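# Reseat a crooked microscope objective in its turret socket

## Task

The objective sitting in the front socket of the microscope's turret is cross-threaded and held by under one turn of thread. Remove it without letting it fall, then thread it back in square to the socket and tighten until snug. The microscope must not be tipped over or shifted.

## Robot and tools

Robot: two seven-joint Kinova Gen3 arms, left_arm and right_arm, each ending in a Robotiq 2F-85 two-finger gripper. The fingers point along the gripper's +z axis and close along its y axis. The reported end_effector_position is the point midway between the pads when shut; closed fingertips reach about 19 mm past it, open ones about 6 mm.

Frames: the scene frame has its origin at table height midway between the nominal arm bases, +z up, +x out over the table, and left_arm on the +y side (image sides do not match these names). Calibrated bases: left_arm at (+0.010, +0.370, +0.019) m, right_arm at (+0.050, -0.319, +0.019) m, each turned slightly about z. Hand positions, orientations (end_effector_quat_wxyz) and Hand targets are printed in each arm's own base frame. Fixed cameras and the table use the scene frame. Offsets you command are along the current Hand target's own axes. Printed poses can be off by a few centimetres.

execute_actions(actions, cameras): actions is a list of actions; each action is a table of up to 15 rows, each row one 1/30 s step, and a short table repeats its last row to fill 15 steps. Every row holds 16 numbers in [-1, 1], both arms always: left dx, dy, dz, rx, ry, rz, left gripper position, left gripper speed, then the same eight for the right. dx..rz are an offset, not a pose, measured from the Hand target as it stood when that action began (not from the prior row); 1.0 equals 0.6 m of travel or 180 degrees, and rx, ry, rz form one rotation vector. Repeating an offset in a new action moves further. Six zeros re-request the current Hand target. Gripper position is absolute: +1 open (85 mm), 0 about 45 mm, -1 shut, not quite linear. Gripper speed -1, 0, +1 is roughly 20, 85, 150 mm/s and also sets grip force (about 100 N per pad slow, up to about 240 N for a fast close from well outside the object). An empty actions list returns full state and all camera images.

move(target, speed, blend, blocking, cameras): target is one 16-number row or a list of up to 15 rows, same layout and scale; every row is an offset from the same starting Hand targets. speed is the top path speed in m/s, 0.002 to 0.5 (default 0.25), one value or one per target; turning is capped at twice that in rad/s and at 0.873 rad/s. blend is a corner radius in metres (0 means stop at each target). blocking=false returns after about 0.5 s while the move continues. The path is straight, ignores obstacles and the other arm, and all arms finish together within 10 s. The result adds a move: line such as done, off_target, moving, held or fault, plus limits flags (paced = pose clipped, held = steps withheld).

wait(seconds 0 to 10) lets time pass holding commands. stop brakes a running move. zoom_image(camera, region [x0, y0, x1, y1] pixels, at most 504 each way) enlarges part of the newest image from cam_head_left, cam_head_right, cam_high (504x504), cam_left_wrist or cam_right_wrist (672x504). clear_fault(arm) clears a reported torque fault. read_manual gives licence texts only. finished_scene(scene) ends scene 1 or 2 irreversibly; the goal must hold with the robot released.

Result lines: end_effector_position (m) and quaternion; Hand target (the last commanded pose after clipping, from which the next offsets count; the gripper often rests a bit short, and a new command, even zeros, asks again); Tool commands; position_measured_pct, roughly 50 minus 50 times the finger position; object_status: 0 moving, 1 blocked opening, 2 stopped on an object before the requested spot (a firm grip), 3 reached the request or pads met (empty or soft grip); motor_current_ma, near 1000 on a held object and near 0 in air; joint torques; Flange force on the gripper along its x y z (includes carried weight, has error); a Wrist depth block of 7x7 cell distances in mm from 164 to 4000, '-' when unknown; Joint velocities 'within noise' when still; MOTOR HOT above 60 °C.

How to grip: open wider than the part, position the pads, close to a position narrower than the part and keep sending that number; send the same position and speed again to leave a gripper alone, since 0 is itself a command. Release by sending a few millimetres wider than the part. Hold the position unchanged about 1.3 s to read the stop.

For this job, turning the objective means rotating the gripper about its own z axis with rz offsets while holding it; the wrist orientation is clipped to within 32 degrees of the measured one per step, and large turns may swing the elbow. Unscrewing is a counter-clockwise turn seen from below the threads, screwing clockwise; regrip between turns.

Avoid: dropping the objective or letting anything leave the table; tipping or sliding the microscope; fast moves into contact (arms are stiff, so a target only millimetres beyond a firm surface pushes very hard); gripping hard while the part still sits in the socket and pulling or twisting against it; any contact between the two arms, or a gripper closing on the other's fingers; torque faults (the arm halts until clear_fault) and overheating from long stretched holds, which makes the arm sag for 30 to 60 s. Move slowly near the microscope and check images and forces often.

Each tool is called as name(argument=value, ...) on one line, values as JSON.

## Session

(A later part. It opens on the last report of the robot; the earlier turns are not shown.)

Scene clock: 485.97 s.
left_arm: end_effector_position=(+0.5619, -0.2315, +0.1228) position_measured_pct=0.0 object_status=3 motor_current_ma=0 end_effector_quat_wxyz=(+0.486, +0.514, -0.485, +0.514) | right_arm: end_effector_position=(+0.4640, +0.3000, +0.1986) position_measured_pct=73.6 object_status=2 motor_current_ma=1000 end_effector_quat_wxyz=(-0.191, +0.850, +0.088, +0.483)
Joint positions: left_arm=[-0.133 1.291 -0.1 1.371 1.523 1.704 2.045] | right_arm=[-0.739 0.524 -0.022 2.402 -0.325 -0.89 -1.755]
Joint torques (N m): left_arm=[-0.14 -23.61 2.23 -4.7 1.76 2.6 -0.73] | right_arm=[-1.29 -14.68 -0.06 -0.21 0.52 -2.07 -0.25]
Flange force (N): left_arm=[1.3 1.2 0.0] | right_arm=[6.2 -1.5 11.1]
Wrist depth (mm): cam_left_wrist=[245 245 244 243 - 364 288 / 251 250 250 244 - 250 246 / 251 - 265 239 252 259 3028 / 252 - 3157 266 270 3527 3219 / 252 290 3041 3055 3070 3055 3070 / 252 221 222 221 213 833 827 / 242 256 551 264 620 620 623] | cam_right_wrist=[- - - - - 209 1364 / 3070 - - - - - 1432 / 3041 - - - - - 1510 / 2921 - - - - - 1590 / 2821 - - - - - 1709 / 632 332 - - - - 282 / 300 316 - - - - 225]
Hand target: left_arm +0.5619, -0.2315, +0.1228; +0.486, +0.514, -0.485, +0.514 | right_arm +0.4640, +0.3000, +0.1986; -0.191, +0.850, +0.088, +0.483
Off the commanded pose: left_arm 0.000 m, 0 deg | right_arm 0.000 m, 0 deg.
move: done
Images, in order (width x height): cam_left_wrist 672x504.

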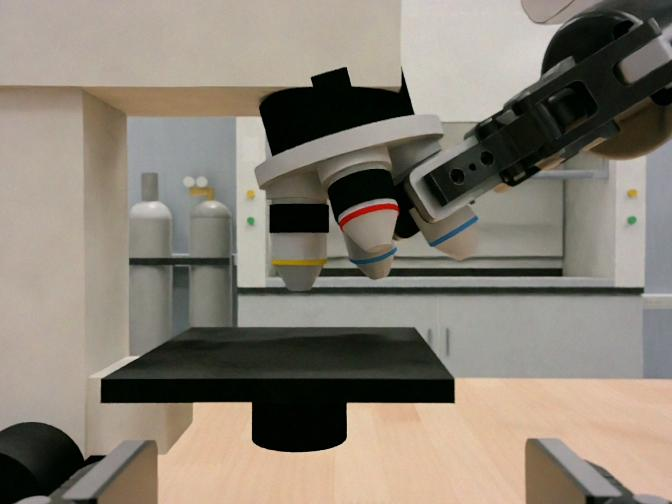

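move(target=[0,0,0,0,0,0,1,1,0.0003,0.0003,0.0001,0.0458,0,-0.0001,-0.49,-1], speed=0.15)

move(target=[0,0,0,0,0,0,1,1,0.0003,0.0004,0.0001,0.0458,0,-0.0001,-0.49,-1], speed=0.15)

move(target=[0,0,0,0,0,0,1,1,0.0002,0.0005,-0.0001,0.0458,0,-0.0001,-0.49,-1], speed=0.15)

move(target=[0,0,0,0,0,0,1,1,0.0001,0.0005,-0.0001,0.0458,0,-0.0001,-0.49,-1], speed=0.15, cameras=["cam_left_wrist"])

zoom_image(camera="cam_left_wrist", region=[390, 162, 414, 190])

zoom_image(camera="cam_left_wrist", region=[370, 130, 510, 290])

Scene clock: 487.40 s.
left_arm: end_effector_position=(+0.5619, -0.2315, +0.1228) position_measured_pct=0.0 object_status=3 motor_current_ma=0 end_effector_quat_wxyz=(+0.486, +0.514, -0.485, +0.514) | right_arm: end_effector_position=(+0.4642, +0.2998, +0.1987) position_measured_pct=73.6 object_status=2 motor_current_ma=1000 end_effector_quat_wxyz=(-0.252, +0.834, +0.123, +0.475)
Joint positions: left_arm=[-0.133 1.291 -0.1 1.371 1.523 1.704 2.045] | right_arm=[-0.547 0.562 -0.074 2.431 0.006 -0.986 -1.869]
Joint torques (N m): left_arm=[-0.18 -23.62 2.25 -4.72 1.75 2.6 -0.73] | right_arm=[-1.32 -14.63 -0.71 0.21 0.53 -2.2 -0.22]
Flange force (N): left_arm=[1.4 1.3 0.1] | right_arm=[6.6 1.9 10.4]
Wrist depth (mm): cam_left_wrist=[245 244 244 243 - 360 315 / 251 250 250 243 254 258 257 / 251 - 267 239 253 263 3041 / 252 - 3250 266 270 3603 3172 / 252 290 3070 3041 3028 3014 3014 / 253 222 222 222 213 827 831 / 242 256 553 264 623 622 621] | cam_right_wrist=[- - - - - 204 1339 / 2774 - - - - 184 1405 / 2786 - - - - - 1460 / 2786 - - - - - 269 / 2774 - - - - - 260 / 352 359 - - - - 263 / 320 323 - - - - -]
Hand target: left_arm +0.5619, -0.2315, +0.1228; +0.486, +0.514, -0.485, +0.514 | right_arm +0.4642, +0.2998, +0.1987; -0.252, +0.834, +0.123, +0.475
Off the commanded pose: left_arm 0.000 m, 0 deg | right_arm 0.000 m, 0 deg.
move: done

Scene clock: 488.37 s.
left_arm: end_effector_position=(+0.5619, -0.2315, +0.1228) position_measured_pct=0.0 object_status=3 motor_current_ma=0 end_effector_quat_wxyz=(+0.486, +0.514, -0.485, +0.514) | right_arm: end_effector_position=(+0.4645, +0.2997, +0.1988) position_measured_pct=73.6 object_status=2 motor_current_ma=1000 end_effector_quat_wxyz=(-0.311, +0.814, +0.157, +0.465)
Joint positions: left_arm=[-0.133 1.291 -0.1 1.371 1.523 1.704 2.045] | right_arm=[-0.37 0.618 -0.102 2.42 0.319 -1.069 -1.944]
Joint torques (N m): left_arm=[-0.13 -23.61 2.27 -4.77 1.74 2.59 -0.74] | right_arm=[-1.22 -15.05 -1.26 -0.28 0.44 -2.6 -0.18]
Flange force (N): left_arm=[1.5 1.5 0.0] | right_arm=[5.7 4.3 7.2]
Wrist depth (mm): cam_left_wrist=[245 244 244 243 243 366 357 / 250 250 251 244 251 264 270 / 251 - 268 239 255 267 3041 / 252 - 3188 267 270 3684 3142 / 253 290 3055 3070 3014 3055 3041 / 253 222 221 221 213 827 829 / 242 255 551 264 622 621 620] | cam_right_wrist=[- - - - - 180 207 / 2631 - - - - 175 204 / 2642 - - - - - 221 / 2531 - - - - - 233 / 2502 - - - - - 243 / 352 369 - - - - 241 / 342 332 - - - - -]
Hand target: left_arm +0.5619, -0.2315, +0.1228; +0.486, +0.514, -0.485, +0.514 | right_arm +0.4645, +0.2997, +0.1988; -0.311, +0.814, +0.157, +0.465
Off the commanded pose: left_arm 0.000 m, 0 deg | right_arm 0.000 m, 0 deg.
move: done

Scene clock: 489.33 s.
left_arm: end_effector_position=(+0.5619, -0.2315, +0.1228) position_measured_pct=0.0 object_status=3 motor_current_ma=0 end_effector_quat_wxyz=(+0.486, +0.514, -0.485, +0.514) | right_arm: end_effector_position=(+0.4647, +0.2994, +0.1988) position_measured_pct=73.6 object_status=2 motor_current_ma=1000 end_effector_quat_wxyz=(-0.369, +0.789, +0.190, +0.453)
Joint positions: left_arm=[-0.133 1.291 -0.1 1.371 1.523 1.704 2.045] | right_arm=[-0.22 0.684 -0.116 2.372 0.608 -1.133 -2.007]
Joint torques (N m): left_arm=[-0.19 -23.62 2.22 -4.72 1.77 2.58 -0.72] | right_arm=[-1.21 -15.96 -1.66 -0.14 0.35 -2.97 -0.18]
Flange force (N): left_arm=[1.4 1.3 0.1] | right_arm=[4.6 6.4 5.8]
Wrist depth (mm): cam_left_wrist=[245 244 244 243 389 372 468 / 250 250 250 244 257 281 282 / 251 - 267 238 260 275 3014 / 252 - 3282 266 270 3565 3128 / 252 290 3113 3041 3014 3014 3113 / 253 222 221 221 213 829 830 / 242 256 553 264 621 621 621] | cam_right_wrist=[- - - - - 187 178 / 2493 - - - - - 175 / 2560 - - - - - 206 / 2493 - - - - - 223 / 2483 396 - - - - 236 / 372 375 - - - - 237 / 474 355 - - - - -]
Hand target: left_arm +0.5619, -0.2315, +0.1228; +0.486, +0.514, -0.485, +0.514 | right_arm +0.4647, +0.2994, +0.1988; -0.369, +0.789, +0.190, +0.453
Off the commanded pose: left_arm 0.000 m, 0 deg | right_arm 0.000 m, 0 deg.
move: done

Scene clock: 490.30 s.
left_arm: end_effector_position=(+0.5619, -0.2315, +0.1228) position_measured_pct=0.0 object_status=3 motor_current_ma=0 end_effector_quat_wxyz=(+0.486, +0.514, -0.485, +0.514) | right_arm: end_effector_position=(+0.4649, +0.2991, +0.1987) position_measured_pct=73.6 object_status=2 motor_current_ma=1000 end_effector_quat_wxyz=(-0.424, +0.761, +0.222, +0.438)
Joint positions: left_arm=[-0.133 1.291 -0.1 1.371 1.523 1.704 2.045] | right_arm=[-0.105 0.755 -0.123 2.292 0.87 -1.184 -2.077]
Joint torques (N m): left_arm=[-0.16 -23.63 2.23 -4.74 1.77 2.61 -0.72] | right_arm=[-1.06 -16.63 -2.09 -0.09 0.55 -3.07 -0.03]
Flange force (N): left_arm=[1.4 1.4 0.1] | right_arm=[3.5 6.2 4.6]
Wrist depth (mm): cam_left_wrist=[245 244 244 243 390 385 510 / 251 250 250 244 280 294 296 / 251 - 267 239 260 281 3041 / 252 - 3203 266 270 3643 3172 / 252 290 3000 3041 3014 2987 3098 / 253 222 221 222 213 831 831 / 242 256 548 264 619 621 622] | cam_right_wrist=[- - - - - 187 - / 2456 - - - - - - / 2511 2663 - - - - - / 2429 - - - - - 220 / 470 406 - - - - 232 / 490 388 - - - - 226 / 2376 402 - - - - -]
Hand target: left_arm +0.5619, -0.2315, +0.1228; +0.486, +0.514, -0.485, +0.514 | right_arm +0.4649, +0.2991, +0.1987; -0.424, +0.761, +0.222, +0.438
Off the commanded pose: left_arm 0.000 m, 0 deg | right_arm 0.000 m, 0 deg.
move: done
Images, in order (width x height): cam_left_wrist 672x504.

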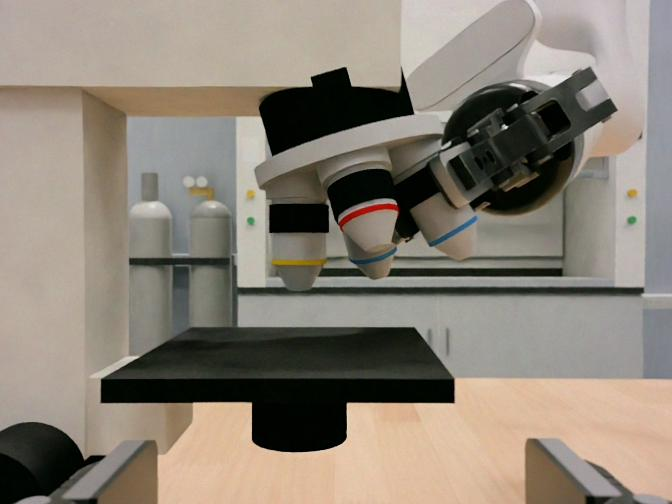

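Scaled by 18.000.

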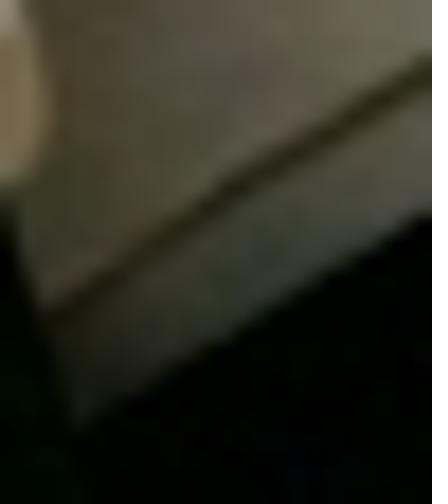

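Scaled by 3.150.

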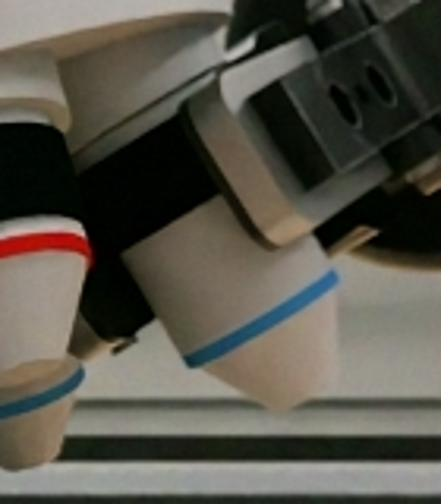

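move(target=[[0,0,0,0,0,0,1,1,0,0,0,0,0,0,-0.42,-1],[0,0,0,0,0,0,1,1,-0.0021,-0.0026,0.0021,-0.55,0.0004,0.0021,-0.42,-1],[0,0,0,0,0,0,1,1,-0.0021,-0.0026,0.0021,-0.55,0.0004,0.0021,-0.49,-1]], speed=0.3)

move(target=[0,0,0,0,0,0,1,1,0.0004,0.0002,0.0003,0.0917,0,-0.0003,-0.49,-1], speed=0.2)

move(target=[0,0,0,0,0,0,1,1,0.0005,0.0003,0.0001,0.0917,0,-0.0003,-0.49,-1], speed=0.2, cameras=["cam_left_wrist"])

zoom_image(camera="cam_left_wrist", region=[390, 162, 414, 190])

zoom_image(camera="cam_left_wrist", region=[370, 130, 510, 290])

Scene clock: 495.63 s.
left_arm: end_effector_position=(+0.5619, -0.2315, +0.1228) position_measured_pct=0.0 object_status=3 motor_current_ma=0 end_effector_quat_wxyz=(+0.486, +0.514, -0.485, +0.514) | right_arm: end_effector_position=(+0.4637, +0.3011, +0.1980) position_measured_pct=73.6 object_status=0 motor_current_ma=1000 end_effector_quat_wxyz=(+0.301, +0.817, -0.191, +0.453)
Joint positions: left_arm=[-0.133 1.291 -0.1 1.371 1.523 1.704 2.045] | right_arm=[-1.236 0.949 0.207 1.362 -2.247 -1.447 -0.377]
Joint torques (N m): left_arm=[-0.15 -23.61 2.25 -4.78 1.77 2.59 -0.71] | right_arm=[2.4 -21.2 5.91 -2.97 2.29 -1.65 -0.31]
Flange force (N): left_arm=[1.4 1.6 0.0] | right_arm=[1.8 -9.2 -8.4]
Wrist depth (mm): cam_left_wrist=[245 245 244 243 - 3028 178 / 251 250 250 243 243 175 182 / 252 - 267 239 222 183 - / 252 - 3172 266 267 3684 3157 / 253 290 3055 3055 3028 3084 3055 / 253 222 222 222 213 832 830 / 242 256 552 263 620 620 621] | cam_right_wrist=[202 178 - - - - - / 203 172 - - - - 3349 / 226 - - - - - 3471 / 231 - - - - - 3172 / 244 - - - - - 3234 / 252 - - - - 662 713 / 219 - - - - 569 612]
Hand target: left_arm +0.5619, -0.2315, +0.1228; +0.486, +0.514, -0.485, +0.514 | right_arm +0.4637, +0.3011, +0.1980; +0.301, +0.817, -0.191, +0.453
Off the commanded pose: left_arm 0.000 m, 0 deg | right_arm 0.000 m, 0 deg.
move: done

Scene clock: 496.87 s.
left_arm: end_effector_position=(+0.5619, -0.2315, +0.1228) position_measured_pct=0.0 object_status=3 motor_current_ma=0 end_effector_quat_wxyz=(+0.486, +0.514, -0.485, +0.514) | right_arm: end_effector_position=(+0.4638, +0.3009, +0.1982) position_measured_pct=73.6 object_status=2 motor_current_ma=1000 end_effector_quat_wxyz=(+0.181, +0.852, -0.124, +0.475)
Joint positions: left_arm=[-0.133 1.291 -0.1 1.371 1.523 1.704 2.045] | right_arm=[-1.268 0.766 0.201 1.702 -2.054 -1.126 -0.568]
Joint torques (N m): left_arm=[-0.14 -23.65 2.23 -4.75 1.77 2.6 -0.72] | right_arm=[1.48 -19.34 5.4 -4.2 2.42 -1.67 -0.39]
Flange force (N): left_arm=[1.3 1.4 0.0] | right_arm=[0.3 -7.0 -4.9]
Wrist depth (mm): cam_left_wrist=[245 244 244 243 - 3000 195 / 250 250 250 244 243 198 184 / 251 - 268 239 250 214 3113 / 252 - 3203 266 267 3643 3172 / 253 290 3055 3070 3000 3041 3142 / 253 222 221 221 213 827 832 / 243 256 553 264 621 620 619] | cam_right_wrist=[1353 219 - - - - 3234 / 1417 194 - - - - 3383 / 1500 - - - - - 3603 / 1590 - - - - - 3266 / 1696 - - - - - 687 / 436 - - - - 561 562 / 392 - - - - 488 504]
Hand target: left_arm +0.5619, -0.2315, +0.1228; +0.486, +0.514, -0.485, +0.514 | right_arm +0.4638, +0.3009, +0.1982; +0.181, +0.852, -0.124, +0.475
Off the commanded pose: left_arm 0.000 m, 0 deg | right_arm 0.000 m, 0 deg.
move: done

Scene clock: 498.17 s.
left_arm: end_effector_position=(+0.5619, -0.2315, +0.1228) position_measured_pct=0.0 object_status=3 motor_current_ma=0 end_effector_quat_wxyz=(+0.486, +0.514, -0.485, +0.514) | right_arm: end_effector_position=(+0.4640, +0.3007, +0.1984) position_measured_pct=73.6 object_status=2 motor_current_ma=1000 end_effector_quat_wxyz=(+0.057, +0.869, -0.054, +0.488)
Joint positions: left_arm=[-0.133 1.291 -0.1 1.371 1.523 1.704 2.045] | right_arm=[-1.272 0.623 0.234 2.001 -1.69 -0.837 -0.873]
Joint torques (N m): left_arm=[-0.12 -23.64 2.22 -4.77 1.77 2.59 -0.71] | right_arm=[0.31 -17.78 4.44 -5.25 1.87 -2.47 -0.39]
Flange force (N): left_arm=[1.4 1.5 0.0] | right_arm=[-0.8 -5.3 -0.4]
Wrist depth (mm): cam_left_wrist=[245 244 244 243 - 2987 201 / 250 250 250 244 - 226 207 / 251 - 267 239 251 239 3203 / 252 - 3172 266 267 3565 3188 / 252 290 3055 3098 3014 3055 3084 / 253 222 221 221 213 831 831 / 242 256 551 264 620 620 620] | cam_right_wrist=[1420 1429 - - - - 1617 / 1483 - - - - - 2674 / 1579 - - - - - 2870 / 1658 - - - - - 2493 / 1782 - - - - - 2021 / 473 - - - - - 492 / 430 - - - - 445 445]
Hand target: left_arm +0.5619, -0.2315, +0.1228; +0.486, +0.514, -0.485, +0.514 | right_arm +0.4640, +0.3007, +0.1985; +0.057, +0.869, -0.054, +0.488
Off the commanded pose: left_arm 0.000 m, 0 deg | right_arm 0.000 m, 0 deg.
move: done
Images, in order (width x height): cam_left_wrist 672x504.

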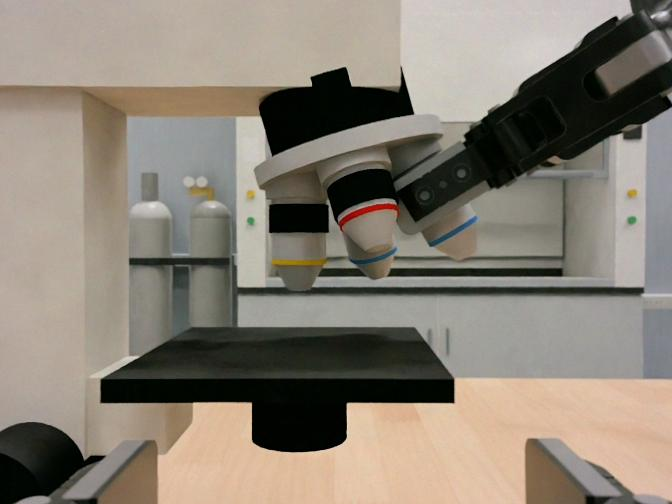

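Scaled by 18.000.

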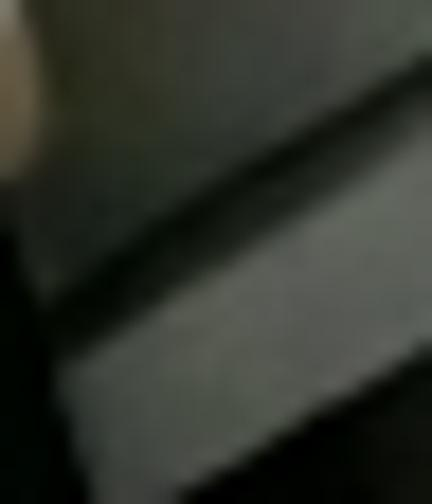

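Scaled by 3.150.

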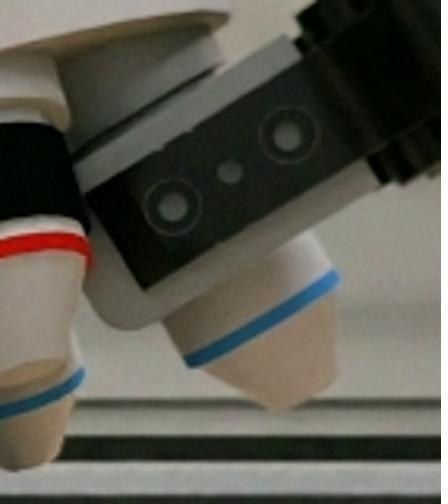

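move(target=[0,0,0,0,0,0,1,1,0.0000,0.0003,-0.0001,0.0458,0,-0.0001,-0.49,-1], speed=0.2)

move(target=[0,0,0,0,0,0,1,1,0.0001,0.0002,0.0,0.0458,0,-0.0001,-0.49,-1], speed=0.2)

move(target=[0,0,0,0,0,0,1,1,0.0002,0.0003,0.0000,0.0458,0,-0.0001,-0.49,-1], speed=0.2)

move(target=[0,0,0,0,0,0,1,1,0.0002,0.0003,0.0001,0.0458,0,-0.0001,-0.49,-1], speed=0.2, cameras=["cam_left_wrist"])

zoom_image(camera="cam_left_wrist", region=[390, 162, 414, 190])

zoom_image(camera="cam_left_wrist", region=[370, 130, 510, 290])

Scene clock: 499.63 s.
left_arm: end_effector_position=(+0.5619, -0.2315, +0.1228) position_measured_pct=0.0 object_status=3 motor_current_ma=0 end_effector_quat_wxyz=(+0.486, +0.514, -0.485, +0.514) | right_arm: end_effector_position=(+0.4639, +0.3005, +0.1985) position_measured_pct=73.6 object_status=2 motor_current_ma=1000 end_effector_quat_wxyz=(-0.005, +0.871, -0.019, +0.491)
Joint positions: left_arm=[-0.133 1.291 -0.1 1.371 1.523 1.704 2.045] | right_arm=[-1.235 0.571 0.237 2.133 -1.391 -0.746 -1.113]
Joint torques (N m): left_arm=[-0.13 -23.62 2.21 -4.72 1.77 2.58 -0.72] | right_arm=[-0.66 -16.66 2.99 -3.91 0.95 -2.58 -0.37]
Flange force (N): left_arm=[1.3 1.3 0.0] | right_arm=[1.4 -5.7 4.6]
Wrist depth (mm): cam_left_wrist=[245 244 244 243 - 3014 212 / 251 250 250 243 - 233 217 / 251 - 267 239 255 247 3128 / 252 - 3219 266 267 3663 3203 / 252 289 3055 2960 3041 3014 3070 / 253 221 221 221 213 834 831 / 242 255 552 263 620 620 619] | cam_right_wrist=[1490 - - - - - 1480 / 1542 - - - - - 2521 / 1637 - - - - - 2652 / 1778 - - - - - 1997 / 1922 - - - - - 1950 / 498 - - - - - 469 / 262 448 - - - - 428]
Hand target: left_arm +0.5619, -0.2315, +0.1228; +0.486, +0.514, -0.485, +0.514 | right_arm +0.4639, +0.3005, +0.1985; -0.005, +0.871, -0.019, +0.491
Off the commanded pose: left_arm 0.000 m, 0 deg | right_arm 0.000 m, 0 deg.
move: done

Scene clock: 500.63 s.
left_arm: end_effector_position=(+0.5619, -0.2315, +0.1228) position_measured_pct=0.0 object_status=3 motor_current_ma=0 end_effector_quat_wxyz=(+0.486, +0.514, -0.485, +0.514) | right_arm: end_effector_position=(+0.4639, +0.3004, +0.1986) position_measured_pct=73.6 object_status=2 motor_current_ma=1000 end_effector_quat_wxyz=(-0.068, +0.868, +0.017, +0.491)
Joint positions: left_arm=[-0.133 1.291 -0.1 1.371 1.523 1.704 2.045] | right_arm=[-1.128 0.531 0.183 2.247 -1.028 -0.737 -1.381]
Joint torques (N m): left_arm=[-0.2 -23.67 2.21 -4.76 1.77 2.61 -0.71] | right_arm=[-0.93 -15.67 1.83 -2.58 0.6 -2.41 -0.46]
Flange force (N): left_arm=[1.3 1.4 0.1] | right_arm=[3.7 -5.9 7.1]
Wrist depth (mm): cam_left_wrist=[245 244 244 243 - 3000 222 / 250 250 251 243 - 239 227 / 252 - 265 239 254 250 3172 / 252 - 3203 266 267 3684 3142 / 253 289 3014 3070 3028 3070 3084 / 253 222 222 221 213 830 828 / 242 256 551 263 621 621 619] | cam_right_wrist=[1590 - - - - 1448 1797 / 1674 - - - - - 2411 / 1773 - - - - - 2493 / 2798 - - - - - 1894 / 2318 - - - - - 1878 / 532 519 - - - - 450 / 272 - - - - - 410]
Hand target: left_arm +0.5619, -0.2315, +0.1228; +0.486, +0.514, -0.485, +0.514 | right_arm +0.4639, +0.3004, +0.1985; -0.068, +0.868, +0.017, +0.491
Off the commanded pose: left_arm 0.000 m, 0 deg | right_arm 0.000 m, 0 deg.
move: done

Scene clock: 501.60 s.
left_arm: end_effector_position=(+0.5619, -0.2315, +0.1228) position_measured_pct=0.0 object_status=3 motor_current_ma=0 end_effector_quat_wxyz=(+0.486, +0.514, -0.485, +0.514) | right_arm: end_effector_position=(+0.4640, +0.3002, +0.1987) position_measured_pct=73.6 object_status=2 motor_current_ma=1000 end_effector_quat_wxyz=(-0.130, +0.861, +0.052, +0.488)
Joint positions: left_arm=[-0.133 1.291 -0.1 1.371 1.523 1.704 2.045] | right_arm=[-0.96 0.514 0.093 2.339 -0.662 -0.795 -1.61]
Joint torques (N m): left_arm=[-0.16 -23.61 2.2 -4.75 1.76 2.6 -0.71] | right_arm=[-0.76 -14.79 1.11 -1.25 0.24 -2.18 -0.31]
Flange force (N): left_arm=[1.4 1.4 0.1] | right_arm=[5.0 -4.3 9.0]
Wrist depth (mm): cam_left_wrist=[245 244 244 243 - 2960 237 / 251 250 250 243 - 243 238 / 251 - 264 239 253 254 3172 / 252 - 3157 266 270 3643 3172 / 252 290 3070 2973 2987 3000 3084 / 253 222 222 221 213 828 832 / 242 256 552 264 621 621 620] | cam_right_wrist=[2774 - - - - - 1402 / 2821 - - - - - 1477 / 3055 - - - - - 1571 / 3234 - - - - - 1679 / 2570 - - - - - 1807 / 322 543 - - - - 435 / 290 290 - - - - 393]
Hand target: left_arm +0.5619, -0.2315, +0.1228; +0.486, +0.514, -0.485, +0.514 | right_arm +0.4640, +0.3002, +0.1986; -0.130, +0.861, +0.052, +0.488
Off the commanded pose: left_arm 0.000 m, 0 deg | right_arm 0.000 m, 0 deg.
move: done

Scene clock: 502.57 s.
left_arm: end_effector_position=(+0.5619, -0.2315, +0.1228) position_measured_pct=0.0 object_status=3 motor_current_ma=0 end_effector_quat_wxyz=(+0.486, +0.514, -0.485, +0.514) | right_arm: end_effector_position=(+0.4642, +0.3001, +0.1987) position_measured_pct=73.6 object_status=2 motor_current_ma=1000 end_effector_quat_wxyz=(-0.191, +0.850, +0.087, +0.483)
Joint positions: left_arm=[-0.133 1.291 -0.1 1.371 1.523 1.704 2.045] | right_arm=[-0.767 0.525 0.013 2.403 -0.313 -0.888 -1.779]
Joint torques (N m): left_arm=[-0.16 -23.6 2.25 -4.78 1.75 2.59 -0.73] | right_arm=[-0.8 -13.83 0.43 -0.77 0.23 -1.92 -0.3]
Flange force (N): left_arm=[1.5 1.5 0.1] | right_arm=[6.3 -1.7 7.6]
Wrist depth (mm): cam_left_wrist=[245 245 244 243 - 364 288 / 251 250 250 243 - 250 245 / 251 - 264 239 253 258 2987 / 252 - 3157 266 270 3663 3128 / 252 290 3070 3028 3070 3041 3028 / 253 222 221 221 213 827 829 / 242 256 551 264 621 619 620] | cam_right_wrist=[- - - - - 209 1345 / 3113 - - - - - 1426 / 3041 - - - - - 1503 / 2987 - - - - - 1586 / 2858 - - - - - 1696 / 632 331 - - - - 281 / 301 315 - - - - 225]
Hand target: left_arm +0.5619, -0.2315, +0.1228; +0.486, +0.514, -0.485, +0.514 | right_arm +0.4642, +0.3000, +0.1987; -0.191, +0.850, +0.087, +0.483
Off the commanded pose: left_arm 0.000 m, 0 deg | right_arm 0.000 m, 0 deg.
move: done
Images, in order (width x height): cam_left_wrist 672x504.

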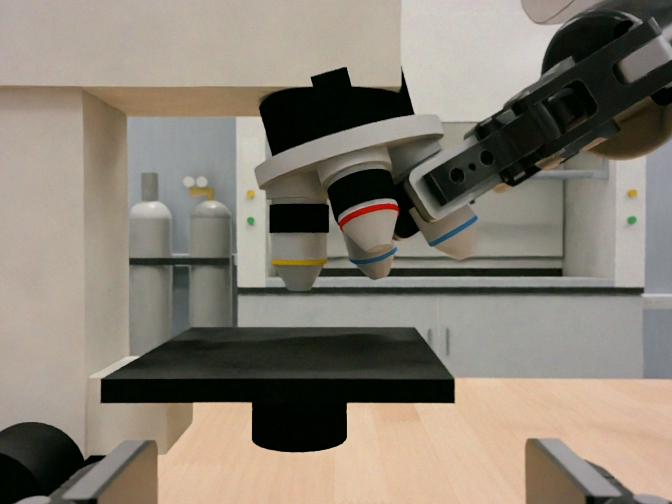

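Scaled by 18.000.

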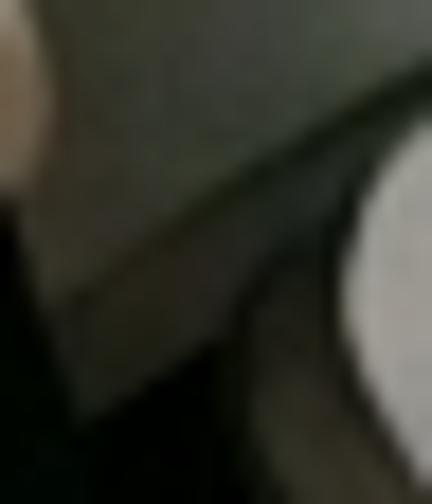

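Scaled by 3.150.

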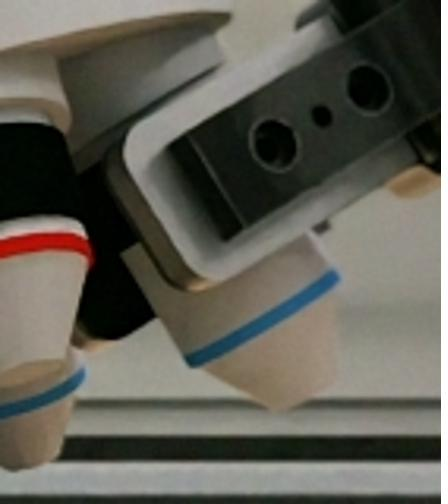

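move(target=[0,0,0,0,0,0,1,1,0.0004,0.0003,0.0000,0.0458,0,-0.0001,-0.49,-1], speed=0.15)

move(target=[0,0,0,0,0,0,1,1,0.0003,0.0003,0.0001,0.0458,0,-0.0001,-0.49,-1], speed=0.15)

move(target=[0,0,0,0,0,0,1,1,0.0002,0.0004,-0.0001,0.0458,0,-0.0001,-0.49,-1], speed=0.15)

Scene clock: 503.77 s.
left_arm: end_effector_position=(+0.5619, -0.2315, +0.1228) position_measured_pct=0.0 object_status=3 motor_current_ma=0 end_effector_quat_wxyz=(+0.486, +0.514, -0.485, +0.514) | right_arm: end_effector_position=(+0.4643, +0.2999, +0.1988) position_measured_pct=73.6 object_status=2 motor_current_ma=1000 end_effector_quat_wxyz=(-0.252, +0.834, +0.122, +0.476)
Joint positions: left_arm=[-0.133 1.291 -0.1 1.371 1.523 1.704 2.045] | right_arm=[-0.575 0.563 -0.039 2.432 0.017 -0.99 -1.892]
Joint torques (N m): left_arm=[-0.16 -23.64 2.22 -4.76 1.77 2.62 -0.73] | right_arm=[-0.88 -14.33 -0.12 -0.3 0.31 -2.26 -0.29]
Flange force (N): left_arm=[1.4 1.4 0.1] | right_arm=[6.4 0.7 8.5]
Wrist depth (mm): cam_left_wrist=[245 245 244 243 - 360 316 / 251 250 250 243 254 258 257 / 251 - 264 239 254 262 3000 / 252 - 3188 266 270 3643 3219 / 253 290 3070 3028 3070 3041 3041 / 253 222 221 221 213 831 828 / 242 256 552 264 619 622 619] | cam_right_wrist=[- - - - - 198 1331 / 2809 - - - - 185 1399 / 2740 - - - - - 1457 / 2740 - - - - - 271 / 2740 - - - - - 260 / 352 358 - - - - 260 / 322 323 - - - - -]
Hand target: left_arm +0.5619, -0.2315, +0.1228; +0.486, +0.514, -0.485, +0.514 | right_arm +0.4643, +0.2999, +0.1988; -0.252, +0.834, +0.122, +0.476
Off the commanded pose: left_arm 0.000 m, 0 deg | right_arm 0.000 m, 0 deg.
move: done

Scene clock: 504.73 s.
left_arm: end_effector_position=(+0.5619, -0.2315, +0.1228) position_measured_pct=0.0 object_status=3 motor_current_ma=0 end_effector_quat_wxyz=(+0.486, +0.514, -0.485, +0.514) | right_arm: end_effector_position=(+0.4646, +0.2997, +0.1989) position_measured_pct=73.6 object_status=2 motor_current_ma=1000 end_effector_quat_wxyz=(-0.311, +0.813, +0.156, +0.466)
Joint positions: left_arm=[-0.133 1.291 -0.1 1.371 1.523 1.704 2.045] | right_arm=[-0.398 0.618 -0.066 2.422 0.326 -1.08 -1.966]
Joint torques (N m): left_arm=[-0.13 -23.61 2.24 -4.73 1.75 2.61 -0.73] | right_arm=[-1.32 -15.01 -0.95 -0.98 0.41 -2.71 -0.19]
Flange force (N): left_arm=[1.4 1.3 0.0] | right_arm=[5.0 3.8 5.3]
Wrist depth (mm): cam_left_wrist=[245 244 244 244 243 366 357 / 251 250 250 244 251 264 270 / 251 - 264 239 255 267 3041 / 252 - 3172 266 270 3746 3157 / 253 290 3055 3055 3084 3014 3070 / 253 221 222 221 213 827 825 / 242 256 552 264 621 619 620] | cam_right_wrist=[- - - - - 180 208 / 2652 - - - - 176 191 / 2621 - - - - - 221 / 2600 - - - - - 232 / 2474 - - - - - 243 / 350 370 - - - - 241 / 342 333 - - - - -]
Hand target: left_arm +0.5619, -0.2315, +0.1228; +0.486, +0.514, -0.485, +0.514 | right_arm +0.4646, +0.2997, +0.1989; -0.311, +0.813, +0.156, +0.466
Off the commanded pose: left_arm 0.000 m, 0 deg | right_arm 0.000 m, 0 deg.
move: done

Scene clock: 505.70 s.
left_arm: end_effector_position=(+0.5619, -0.2315, +0.1228) position_measured_pct=0.0 object_status=3 motor_current_ma=0 end_effector_quat_wxyz=(+0.486, +0.514, -0.485, +0.514) | right_arm: end_effector_position=(+0.4647, +0.2995, +0.1989) position_measured_pct=73.6 object_status=2 motor_current_ma=1000 end_effector_quat_wxyz=(-0.369, +0.789, +0.189, +0.454)
Joint positions: left_arm=[-0.133 1.291 -0.1 1.371 1.523 1.704 2.045] | right_arm=[-0.249 0.684 -0.079 2.374 0.612 -1.151 -2.026]
Joint torques (N m): left_arm=[-0.16 -23.66 2.26 -4.75 1.74 2.62 -0.73] | right_arm=[-1.46 -15.98 -1.59 -0.8 0.67 -3.09 -0.12]
Flange force (N): left_arm=[1.3 1.3 0.1] | right_arm=[3.6 4.9 4.5]
Wrist depth (mm): cam_left_wrist=[245 245 244 243 390 373 469 / 251 250 250 244 257 280 282 / 251 - 268 239 260 291 2987 / 252 - 3128 266 270 3663 3128 / 253 289 3041 3000 3000 3055 3028 / 253 222 222 222 213 829 827 / 242 256 553 264 620 623 621] | cam_right_wrist=[- - - - - 188 179 / 2521 - - - - - 176 / 2531 - - - - - 206 / 2511 - - - - - 223 / 2474 395 - - - - 236 / 372 376 - - - - 237 / 429 355 - - - - -]
Hand target: left_arm +0.5619, -0.2315, +0.1228; +0.486, +0.514, -0.485, +0.514 | right_arm +0.4647, +0.2995, +0.1989; -0.369, +0.789, +0.189, +0.454
Off the commanded pose: left_arm 0.000 m, 0 deg | right_arm 0.000 m, 0 deg.
move: done

move(target=[0,0,0,0,0,0,1,1,0.0001,0.0003,-0.0001,0.0458,0,-0.0001,-0.49,-1], speed=0.15, cameras=["cam_left_wrist"])

zoom_image(camera="cam_left_wrist", region=[390, 162, 414, 190])

zoom_image(camera="cam_left_wrist", region=[370, 130, 510, 290])

Scene clock: 506.93 s.
left_arm: end_effector_position=(+0.5619, -0.2315, +0.1228) position_measured_pct=0.0 object_status=3 motor_current_ma=0 end_effector_quat_wxyz=(+0.486, +0.514, -0.485, +0.514) | right_arm: end_effector_position=(+0.4648, +0.2993, +0.1989) position_measured_pct=73.6 object_status=2 motor_current_ma=1000 end_effector_quat_wxyz=(-0.424, +0.760, +0.221, +0.439)
Joint positions: left_arm=[-0.133 1.291 -0.1 1.371 1.523 1.704 2.045] | right_arm=[-0.134 0.755 -0.085 2.294 0.87 -1.208 -2.092]
Joint torques (N m): left_arm=[-0.14 -23.61 2.22 -4.73 1.76 2.58 -0.73] | right_arm=[-1.76 -16.91 -2.4 -0.4 0.48 -3.34 -0.05]
Flange force (N): left_arm=[1.4 1.3 0.0] | right_arm=[3.3 7.4 2.9]
Wrist depth (mm): cam_left_wrist=[245 244 244 243 389 386 509 / 251 250 250 243 280 294 299 / 251 - 264 239 260 281 3084 / 252 - 3203 266 269 3643 3203 / 252 289 3113 3014 3055 3055 3041 / 253 222 221 222 213 829 830 / 242 256 551 264 621 619 620] | cam_right_wrist=[- - - - - 188 - / 2493 - - - - - - / 2502 2621 - - - - - / 2511 - - - - - 220 / 473 405 - - - - 234 / 488 389 - - - - 233 / 2351 426 - - - - -]
Hand target: left_arm +0.5619, -0.2315, +0.1228; +0.486, +0.514, -0.485, +0.514 | right_arm +0.4648, +0.2994, +0.1989; -0.424, +0.760, +0.221, +0.439
Off the commanded pose: left_arm 0.000 m, 0 deg | right_arm 0.000 m, 0 deg.
move: done
Images, in order (width x height): cam_left_wrist 672x504.

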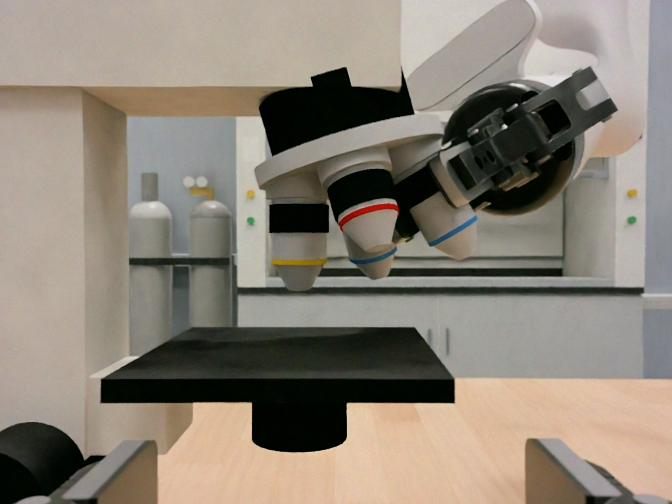

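Scaled by 18.000.

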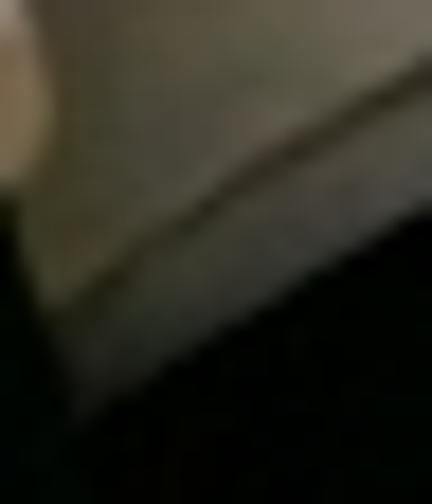

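Scaled by 3.150.

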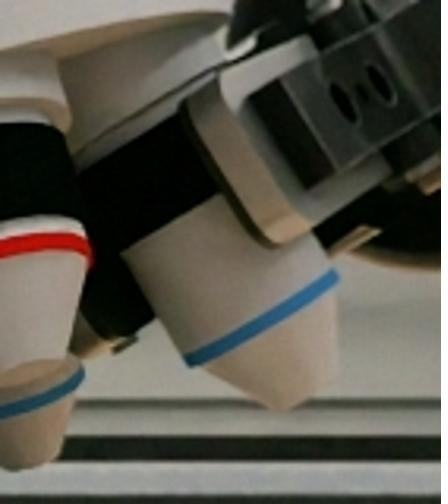

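move(target=[[0,0,0,0,0,0,1,1,0,0,0,0,0,0,-0.42,-1],[0,0,0,0,0,0,1,1,-0.0030,-0.0022,0.0019,-0.55,0.0004,0.0021,-0.42,-1],[0,0,0,0,0,0,1,1,-0.0030,-0.0022,0.0019,-0.55,0.0004,0.0021,-0.49,-1]], speed=0.3)

move(target=[0,0,0,0,0,0,1,1,0.0003,0.0002,0.0002,0.0458,0,-0.0002,-0.49,-1], speed=0.2)

move(target=[0,0,0,0,0,0,1,1,0.0003,0.0002,0.0002,0.0458,0,-0.0002,-0.49,-1], speed=0.2)

move(target=[0,0,0,0,0,0,1,1,0.0002,0.0002,0.0001,0.0458,0,-0.0001,-0.49,-1], speed=0.2)

move(target=[0,0,0,0,0,0,1,1,0.0001,0.0002,0.0,0.0458,0,-0.0001,-0.49,-1], speed=0.2, cameras=["cam_left_wrist"])

zoom_image(camera="cam_left_wrist", region=[370, 130, 510, 290])

Scene clock: 512.37 s.
left_arm: end_effector_position=(+0.5619, -0.2315, +0.1228) position_measured_pct=0.0 object_status=3 motor_current_ma=0 end_effector_quat_wxyz=(+0.486, +0.514, -0.485, +0.514) | right_arm: end_effector_position=(+0.4635, +0.3011, +0.1977) position_measured_pct=73.6 object_status=0 motor_current_ma=1000 end_effector_quat_wxyz=(+0.301, +0.817, -0.192, +0.453)
Joint positions: left_arm=[-0.133 1.291 -0.1 1.371 1.523 1.704 2.045] | right_arm=[-1.256 0.953 0.245 1.362 -2.272 -1.429 -0.365]
Joint torques (N m): left_arm=[-0.17 -23.62 2.23 -4.76 1.75 2.58 -0.72] | right_arm=[2.25 -21.18 6.11 -2.49 1.98 -1.99 -0.31]
Flange force (N): left_arm=[1.4 1.4 0.1] | right_arm=[2.2 -10.7 -7.8]
Wrist depth (mm): cam_left_wrist=[245 245 244 243 - 3000 179 / 251 250 251 243 242 176 182 / 252 - 264 239 221 185 - / 252 - 3172 266 266 3643 3142 / 253 289 3028 3055 3055 3084 3055 / 253 222 222 221 213 830 830 / 242 256 552 264 620 620 624] | cam_right_wrist=[202 178 - - - - - / 202 171 - - - - 3400 / 227 - - - - - 3418 / 231 - - - - - 3098 / 244 - - - - - 3219 / 252 - - - - 664 710 / 221 - - - - 568 606]
Hand target: left_arm +0.5619, -0.2315, +0.1228; +0.486, +0.514, -0.485, +0.514 | right_arm +0.4635, +0.3011, +0.1977; +0.301, +0.817, -0.192, +0.453
Off the commanded pose: left_arm 0.000 m, 0 deg | right_arm 0.000 m, 0 deg.
move: done

Scene clock: 513.23 s.
left_arm: end_effector_position=(+0.5619, -0.2315, +0.1228) position_measured_pct=0.0 object_status=3 motor_current_ma=0 end_effector_quat_wxyz=(+0.486, +0.514, -0.485, +0.514) | right_arm: end_effector_position=(+0.4636, +0.3009, +0.1978) position_measured_pct=73.6 object_status=2 motor_current_ma=1000 end_effector_quat_wxyz=(+0.242, +0.837, -0.159, +0.465)
Joint positions: left_arm=[-0.133 1.291 -0.1 1.371 1.523 1.704 2.045] | right_arm=[-1.278 0.858 0.239 1.538 -2.188 -1.264 -0.453]
Joint torques (N m): left_arm=[-0.15 -23.6 2.24 -4.74 1.77 2.59 -0.72] | right_arm=[1.77 -20.48 5.99 -2.53 1.93 -2.4 -0.52]
Flange force (N): left_arm=[1.4 1.4 0.0] | right_arm=[1.9 -11.8 -4.9]
Wrist depth (mm): cam_left_wrist=[245 244 244 243 - 3014 190 / 251 250 250 244 243 186 185 / 252 - 264 239 247 197 - / 252 - 3142 266 266 3663 3113 / 253 289 3041 2973 3028 3084 3055 / 253 222 222 221 213 829 831 / 242 255 551 264 619 619 622] | cam_right_wrist=[1342 202 - - - - - / 1393 192 - - - - 3643 / 1483 193 - - - - 3663 / 1538 243 - - - - 3546 / 1645 - - - - - 781 / 274 - - - - 611 623 / 222 - - - - 520 551]
Hand target: left_arm +0.5619, -0.2315, +0.1228; +0.486, +0.514, -0.485, +0.514 | right_arm +0.4636, +0.3009, +0.1979; +0.242, +0.837, -0.159, +0.465
Off the commanded pose: left_arm 0.000 m, 0 deg | right_arm 0.000 m, 0 deg.
move: done

Scene clock: 514.10 s.
left_arm: end_effector_position=(+0.5619, -0.2315, +0.1228) position_measured_pct=0.0 object_status=3 motor_current_ma=0 end_effector_quat_wxyz=(+0.486, +0.514, -0.485, +0.514) | right_arm: end_effector_position=(+0.4637, +0.3007, +0.1980) position_measured_pct=73.6 object_status=2 motor_current_ma=1000 end_effector_quat_wxyz=(+0.181, +0.852, -0.125, +0.475)
Joint positions: left_arm=[-0.133 1.291 -0.1 1.371 1.523 1.704 2.045] | right_arm=[-1.295 0.771 0.243 1.703 -2.076 -1.103 -0.557]
Joint torques (N m): left_arm=[-0.15 -23.63 2.22 -4.77 1.75 2.61 -0.73] | right_arm=[1.84 -19.78 6.36 -3.36 2.14 -2.5 -0.2]
Flange force (N): left_arm=[1.4 1.4 0.1] | right_arm=[-0.8 -9.7 -3.3]
Wrist depth (mm): cam_left_wrist=[245 245 244 243 - 3070 196 / 251 250 250 243 243 198 184 / 252 - 265 239 249 215 3203 / 252 - 3234 266 267 3663 3172 / 252 289 3055 3014 3084 3055 3128 / 253 221 221 221 213 827 835 / 242 256 553 264 619 620 618] | cam_right_wrist=[1348 218 - - - - 3282 / 1426 194 - - - - 3299 / 1514 - - - - - 3508 / 1605 - - - - - 3266 / 1687 - - - - - 681 / 433 - - - - 559 560 / 392 - - - - 488 503]
Hand target: left_arm +0.5619, -0.2315, +0.1228; +0.486, +0.514, -0.485, +0.514 | right_arm +0.4637, +0.3007, +0.1980; +0.181, +0.852, -0.125, +0.475
Off the commanded pose: left_arm 0.000 m, 0 deg | right_arm 0.000 m, 0 deg.
move: done

Scene clock: 515.00 s.
left_arm: end_effector_position=(+0.5619, -0.2315, +0.1228) position_measured_pct=0.0 object_status=3 motor_current_ma=0 end_effector_quat_wxyz=(+0.486, +0.514, -0.485, +0.514) | right_arm: end_effector_position=(+0.4638, +0.3006, +0.1981) position_measured_pct=73.6 object_status=2 motor_current_ma=1000 end_effector_quat_wxyz=(+0.120, +0.863, -0.090, +0.483)
Joint positions: left_arm=[-0.133 1.291 -0.1 1.371 1.523 1.704 2.045] | right_arm=[-1.307 0.694 0.26 1.858 -1.923 -0.948 -0.689]
Joint torques (N m): left_arm=[-0.13 -23.65 2.23 -4.78 1.75 2.61 -0.72] | right_arm=[1.45 -18.74 6.02 -3.85 1.92 -2.77 -0.28]
Flange force (N): left_arm=[1.4 1.5 0.1] | right_arm=[-1.1 -8.8 -1.4]
Wrist depth (mm): cam_left_wrist=[245 245 244 243 - 3014 192 / 251 250 250 243 243 208 195 / 251 - 264 238 250 223 3172 / 252 - 3188 266 266 3623 3142 / 252 289 3041 3014 3084 3070 3028 / 253 222 221 221 212 830 828 / 242 256 553 263 620 621 621] | cam_right_wrist=[1370 - - - - - 2763 / 1429 - - - - - 2934 / 1535 - - - - - 3128 / 1629 - - - - - 2883 / 1718 - - - - - 628 / 459 - - - - - 520 / 413 - - - - 462 472]
Hand target: left_arm +0.5619, -0.2315, +0.1228; +0.486, +0.514, -0.485, +0.514 | right_arm +0.4638, +0.3006, +0.1981; +0.120, +0.863, -0.090, +0.483
Off the commanded pose: left_arm 0.000 m, 0 deg | right_arm 0.000 m, 0 deg.
move: done

Scene clock: 515.93 s.
left_arm: end_effector_position=(+0.5619, -0.2315, +0.1228) position_measured_pct=0.0 object_status=3 motor_current_ma=0 end_effector_quat_wxyz=(+0.486, +0.514, -0.485, +0.514) | right_arm: end_effector_position=(+0.4638, +0.3005, +0.1981) position_measured_pct=73.6 object_status=2 motor_current_ma=1000 end_effector_quat_wxyz=(+0.057, +0.869, -0.055, +0.488)
Joint positions: left_arm=[-0.133 1.291 -0.1 1.371 1.523 1.704 2.045] | right_arm=[-1.308 0.63 0.285 2.002 -1.704 -0.809 -0.872]
Joint torques (N m): left_arm=[-0.15 -23.6 2.23 -4.77 1.75 2.58 -0.73] | right_arm=[0.6 -17.85 4.97 -3.45 1.07 -3.07 -0.55]
Flange force (N): left_arm=[1.5 1.5 0.0] | right_arm=[0.5 -9.5 3.0]
Wrist depth (mm): cam_left_wrist=[245 245 244 243 - 3028 201 / 250 250 250 244 - 226 209 / 251 - 265 239 251 239 3142 / 252 - 3188 266 266 3623 3172 / 253 289 3070 3055 3055 3041 3041 / 253 222 221 221 213 828 831 / 242 256 553 264 619 622 620] | cam_right_wrist=[1423 1417 - - - - 1621 / 1500 - - - - - 2729 / 1579 - - - - - 2858 / 1674 - - - - - 2511 / 1787 - - - - - 2040 / 474 - - - - - 493 / 430 - - - - 444 446]
Hand target: left_arm +0.5619, -0.2315, +0.1228; +0.486, +0.514, -0.485, +0.514 | right_arm +0.4638, +0.3005, +0.1982; +0.057, +0.869, -0.055, +0.488
Off the commanded pose: left_arm 0.000 m, 0 deg | right_arm 0.000 m, 0 deg.
move: done
Images, in order (width x height): cam_left_wrist 672x504.

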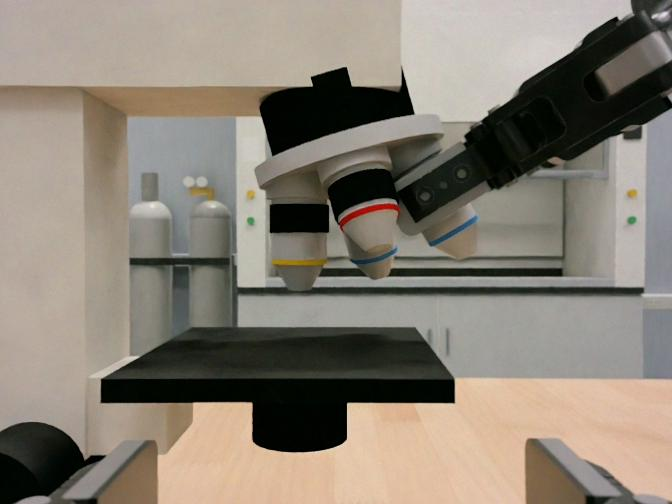

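Scaled by 3.150.

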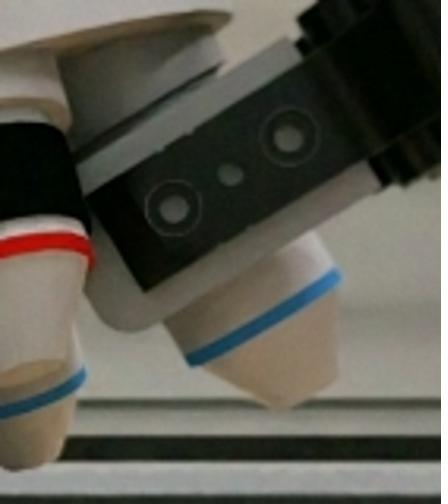

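execute_actions(actions=[], cameras=["cam_left_wrist"])

zoom_image(camera="cam_left_wrist", region=[370, 130, 510, 290])

zoom_image(camera="cam_left_wrist", region=[390, 162, 414, 190])

Scene clock: 517.17 s.
left_arm: end_effector_position=(+0.5619, -0.2315, +0.1228) position_measured_pct=0.0 object_status=3 motor_current_ma=0 end_effector_quat_wxyz=(+0.486, +0.514, -0.485, +0.514) | right_arm: end_effector_position=(+0.4638, +0.3005, +0.1981) position_measured_pct=73.6 object_status=2 motor_current_ma=1000 end_effector_quat_wxyz=(+0.057, +0.869, -0.055, +0.488)
Joint positions: left_arm=[-0.133 1.291 -0.1 1.371 1.523 1.704 2.045] | right_arm=[-1.308 0.63 0.285 2.002 -1.704 -0.809 -0.873]
Joint velocities: within noise
Joint torques (N m): left_arm=[-0.16 -23.6 2.24 -4.74 1.75 2.63 -0.73] | right_arm=[0.64 -17.93 5.08 -3.42 1.12 -3.1 -0.48]
Flange force (N): left_arm=[1.4 1.4 0.1] | right_arm=[0.1 -9.7 3.0]
Wrist depth (mm): cam_left_wrist=[245 245 244 243 - 3041 201 / 251 251 250 243 - 226 209 / 251 - 264 239 251 239 3157 / 252 - 3203 265 266 3663 3128 / 253 289 3000 2987 3070 3070 3041 / 253 221 222 221 213 828 832 / 242 256 551 264 624 619 621] | cam_right_wrist=[1417 1426 - - - - 1609 / 1483 - - - - - 2706 / 1564 - - - - - 2883 / 1662 - - - - - 2521 / 1782 - - - - - 2034 / 475 - - - - - 491 / 430 - - - - 445 447]
Hand target: left_arm +0.5619, -0.2315, +0.1228; +0.486, +0.514, -0.485, +0.514 | right_arm +0.4638, +0.3005, +0.1981; +0.057, +0.869, -0.055, +0.488
Tool commands: left_gripper/position=+1.0 left_gripper/speed=+1.0 right_gripper/position=-0.49 right_gripper/speed=-1.0
Off the commanded pose: left_arm 0.000 m, 0 deg | right_arm 0.000 m, 0 deg.
Images, in order (width x height): cam_left_wrist 672x504.

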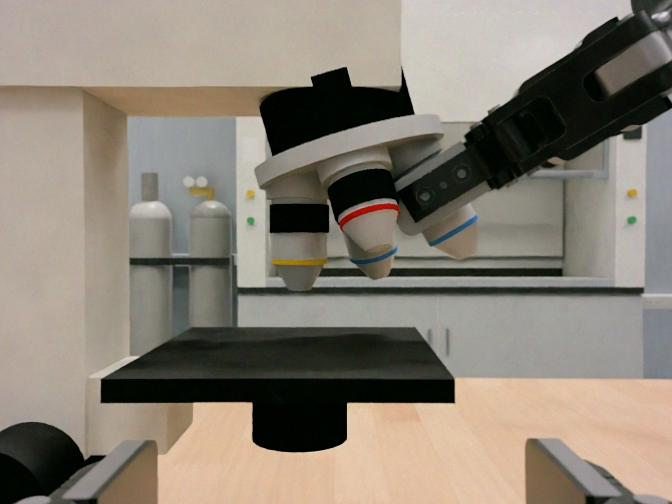

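Scaled by 3.150.

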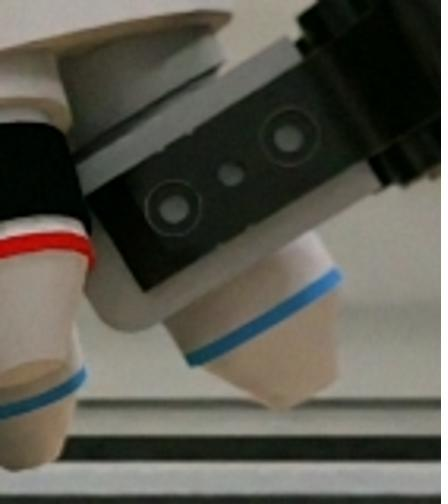

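Scaled by 18.000.

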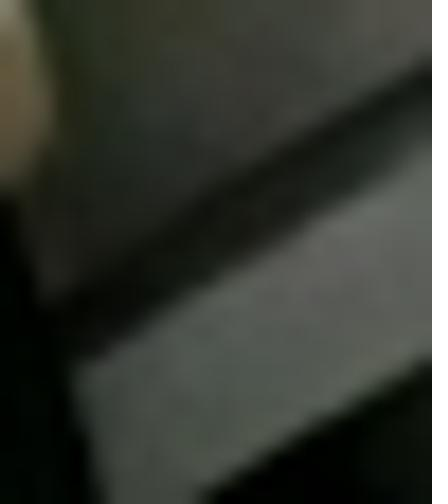

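move(target=[[0,0,0,0,0,0,1,1,0.0002,0.0002,0.0,0.0458,0,0,-0.49,-1]], speed=0.15, cameras=["cam_left_wrist"])

zoom_image(camera="cam_left_wrist", region=[370, 130, 510, 290])

Scene clock: 518.43 s.
left_arm: end_effector_position=(+0.5619, -0.2315, +0.1228) position_measured_pct=0.0 object_status=3 motor_current_ma=0 end_effector_quat_wxyz=(+0.486, +0.514, -0.485, +0.514) | right_arm: end_effector_position=(+0.4638, +0.3004, +0.1983) position_measured_pct=73.6 object_status=2 motor_current_ma=1000 end_effector_quat_wxyz=(-0.005, +0.871, -0.020, +0.491)
Joint positions: left_arm=[-0.133 1.291 -0.1 1.371 1.523 1.704 2.045] | right_arm=[-1.273 0.578 0.29 2.134 -1.391 -0.719 -1.126]
Joint torques (N m): left_arm=[-0.18 -23.64 2.26 -4.78 1.78 2.61 -0.73] | right_arm=[-0.13 -17.03 4.01 -2.47 0.33 -3.12 -0.38]
Flange force (N): left_arm=[1.4 1.5 0.1] | right_arm=[1.0 -8.8 8.3]
Wrist depth (mm): cam_left_wrist=[245 244 244 243 - 3028 212 / 251 250 250 244 - 233 218 / 251 - 265 239 255 247 3172 / 252 - 3219 266 266 3623 3172 / 253 289 3041 3041 3113 3055 3041 / 253 221 221 221 212 833 831 / 242 256 551 263 621 621 620] | cam_right_wrist=[1493 - - - - - 1473 / 1575 - - - - - 2483 / 1629 - - - - - 2663 / 1763 - - - - - 1967 / 1884 - - - - - 1962 / 499 - - - - - 468 / 263 448 - - - - 426]
Hand target: left_arm +0.5619, -0.2315, +0.1228; +0.486, +0.514, -0.485, +0.514 | right_arm +0.4638, +0.3003, +0.1983; -0.005, +0.871, -0.020, +0.491
Off the commanded pose: left_arm 0.000 m, 0 deg | right_arm 0.000 m, 0 deg.
move: done
Images, in order (width x height): cam_left_wrist 672x504.

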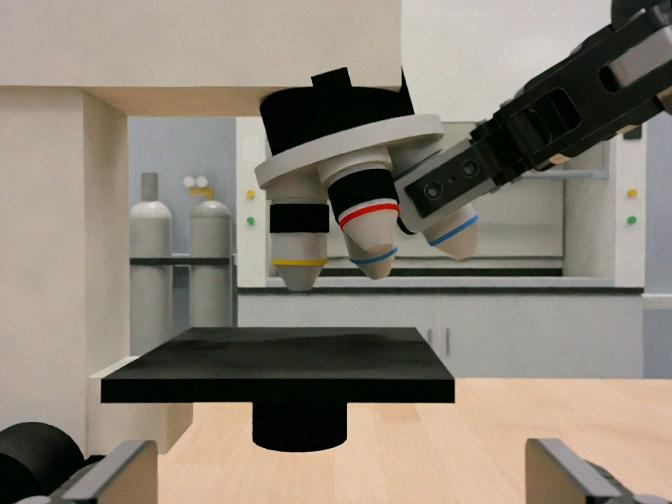

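Scaled by 3.150.

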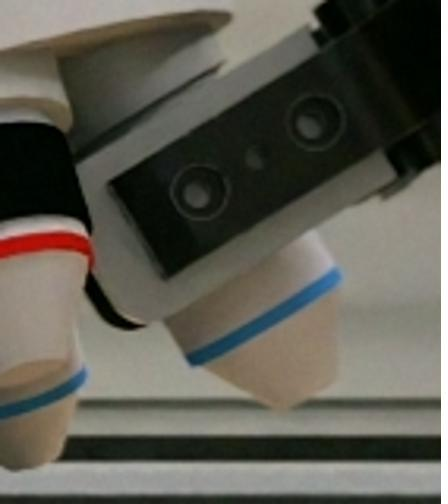

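move(target=[[0,0,0,0,0,0,1,1,0.0002,0.0002,0.0001,0.0458,0,0,-0.49,-1]], speed=0.15, cameras=["cam_left_wrist"])

zoom_image(camera="cam_left_wrist", region=[370, 130, 510, 290])

Scene clock: 519.67 s.
left_arm: end_effector_position=(+0.5619, -0.2315, +0.1228) position_measured_pct=0.0 object_status=3 motor_current_ma=0 end_effector_quat_wxyz=(+0.486, +0.514, -0.485, +0.514) | right_arm: end_effector_position=(+0.4639, +0.3003, +0.1984) position_measured_pct=73.6 object_status=2 motor_current_ma=1000 end_effector_quat_wxyz=(-0.068, +0.868, +0.015, +0.491)
Joint positions: left_arm=[-0.133 1.291 -0.1 1.371 1.523 1.704 2.045] | right_arm=[-1.161 0.536 0.228 2.248 -1.018 -0.72 -1.404]
Joint torques (N m): left_arm=[-0.14 -23.61 2.24 -4.78 1.76 2.62 -0.69] | right_arm=[0.06 -16.6 3.27 -1.46 -0.18 -3.07 -0.46]
Flange force (N): left_arm=[1.4 1.6 0.1] | right_arm=[1.8 -8.2 11.5]
Wrist depth (mm): cam_left_wrist=[246 245 243 243 - 2987 222 / 251 250 250 244 - 238 227 / 251 - 264 238 254 250 3172 / 252 - 3188 266 266 3623 3142 / 253 289 3014 3041 3000 3014 3014 / 253 222 222 221 213 828 828 / 242 256 553 264 619 620 620] | cam_right_wrist=[1579 - - - - 2218 1802 / 1674 - - - - - 2360 / 1740 - - - - - 2511 / 2729 - - - - - 1889 / 2310 - - - - - 1857 / 533 518 - - - - 450 / 272 - - - - - 411]
Hand target: left_arm +0.5619, -0.2315, +0.1228; +0.486, +0.514, -0.485, +0.514 | right_arm +0.4639, +0.3002, +0.1983; -0.068, +0.868, +0.015, +0.491
Off the commanded pose: left_arm 0.000 m, 0 deg | right_arm 0.000 m, 0 deg.
move: done
Images, in order (width x height): cam_left_wrist 672x504.

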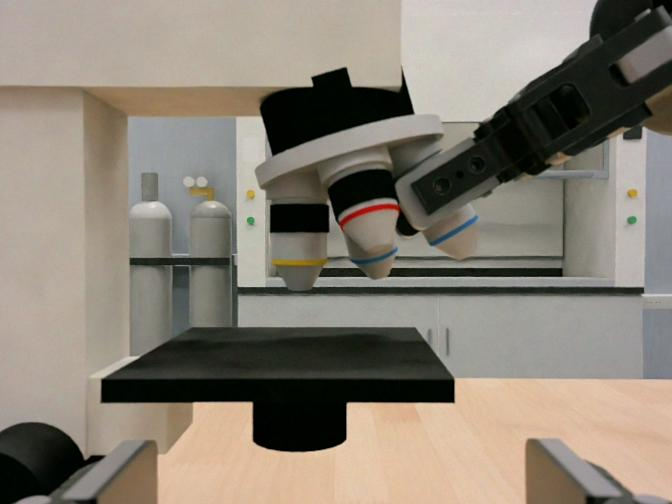

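Scaled by 3.150.

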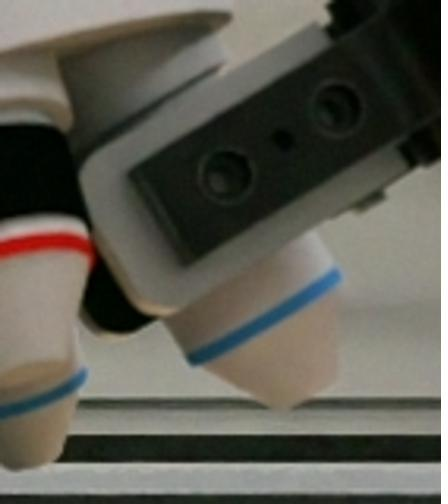

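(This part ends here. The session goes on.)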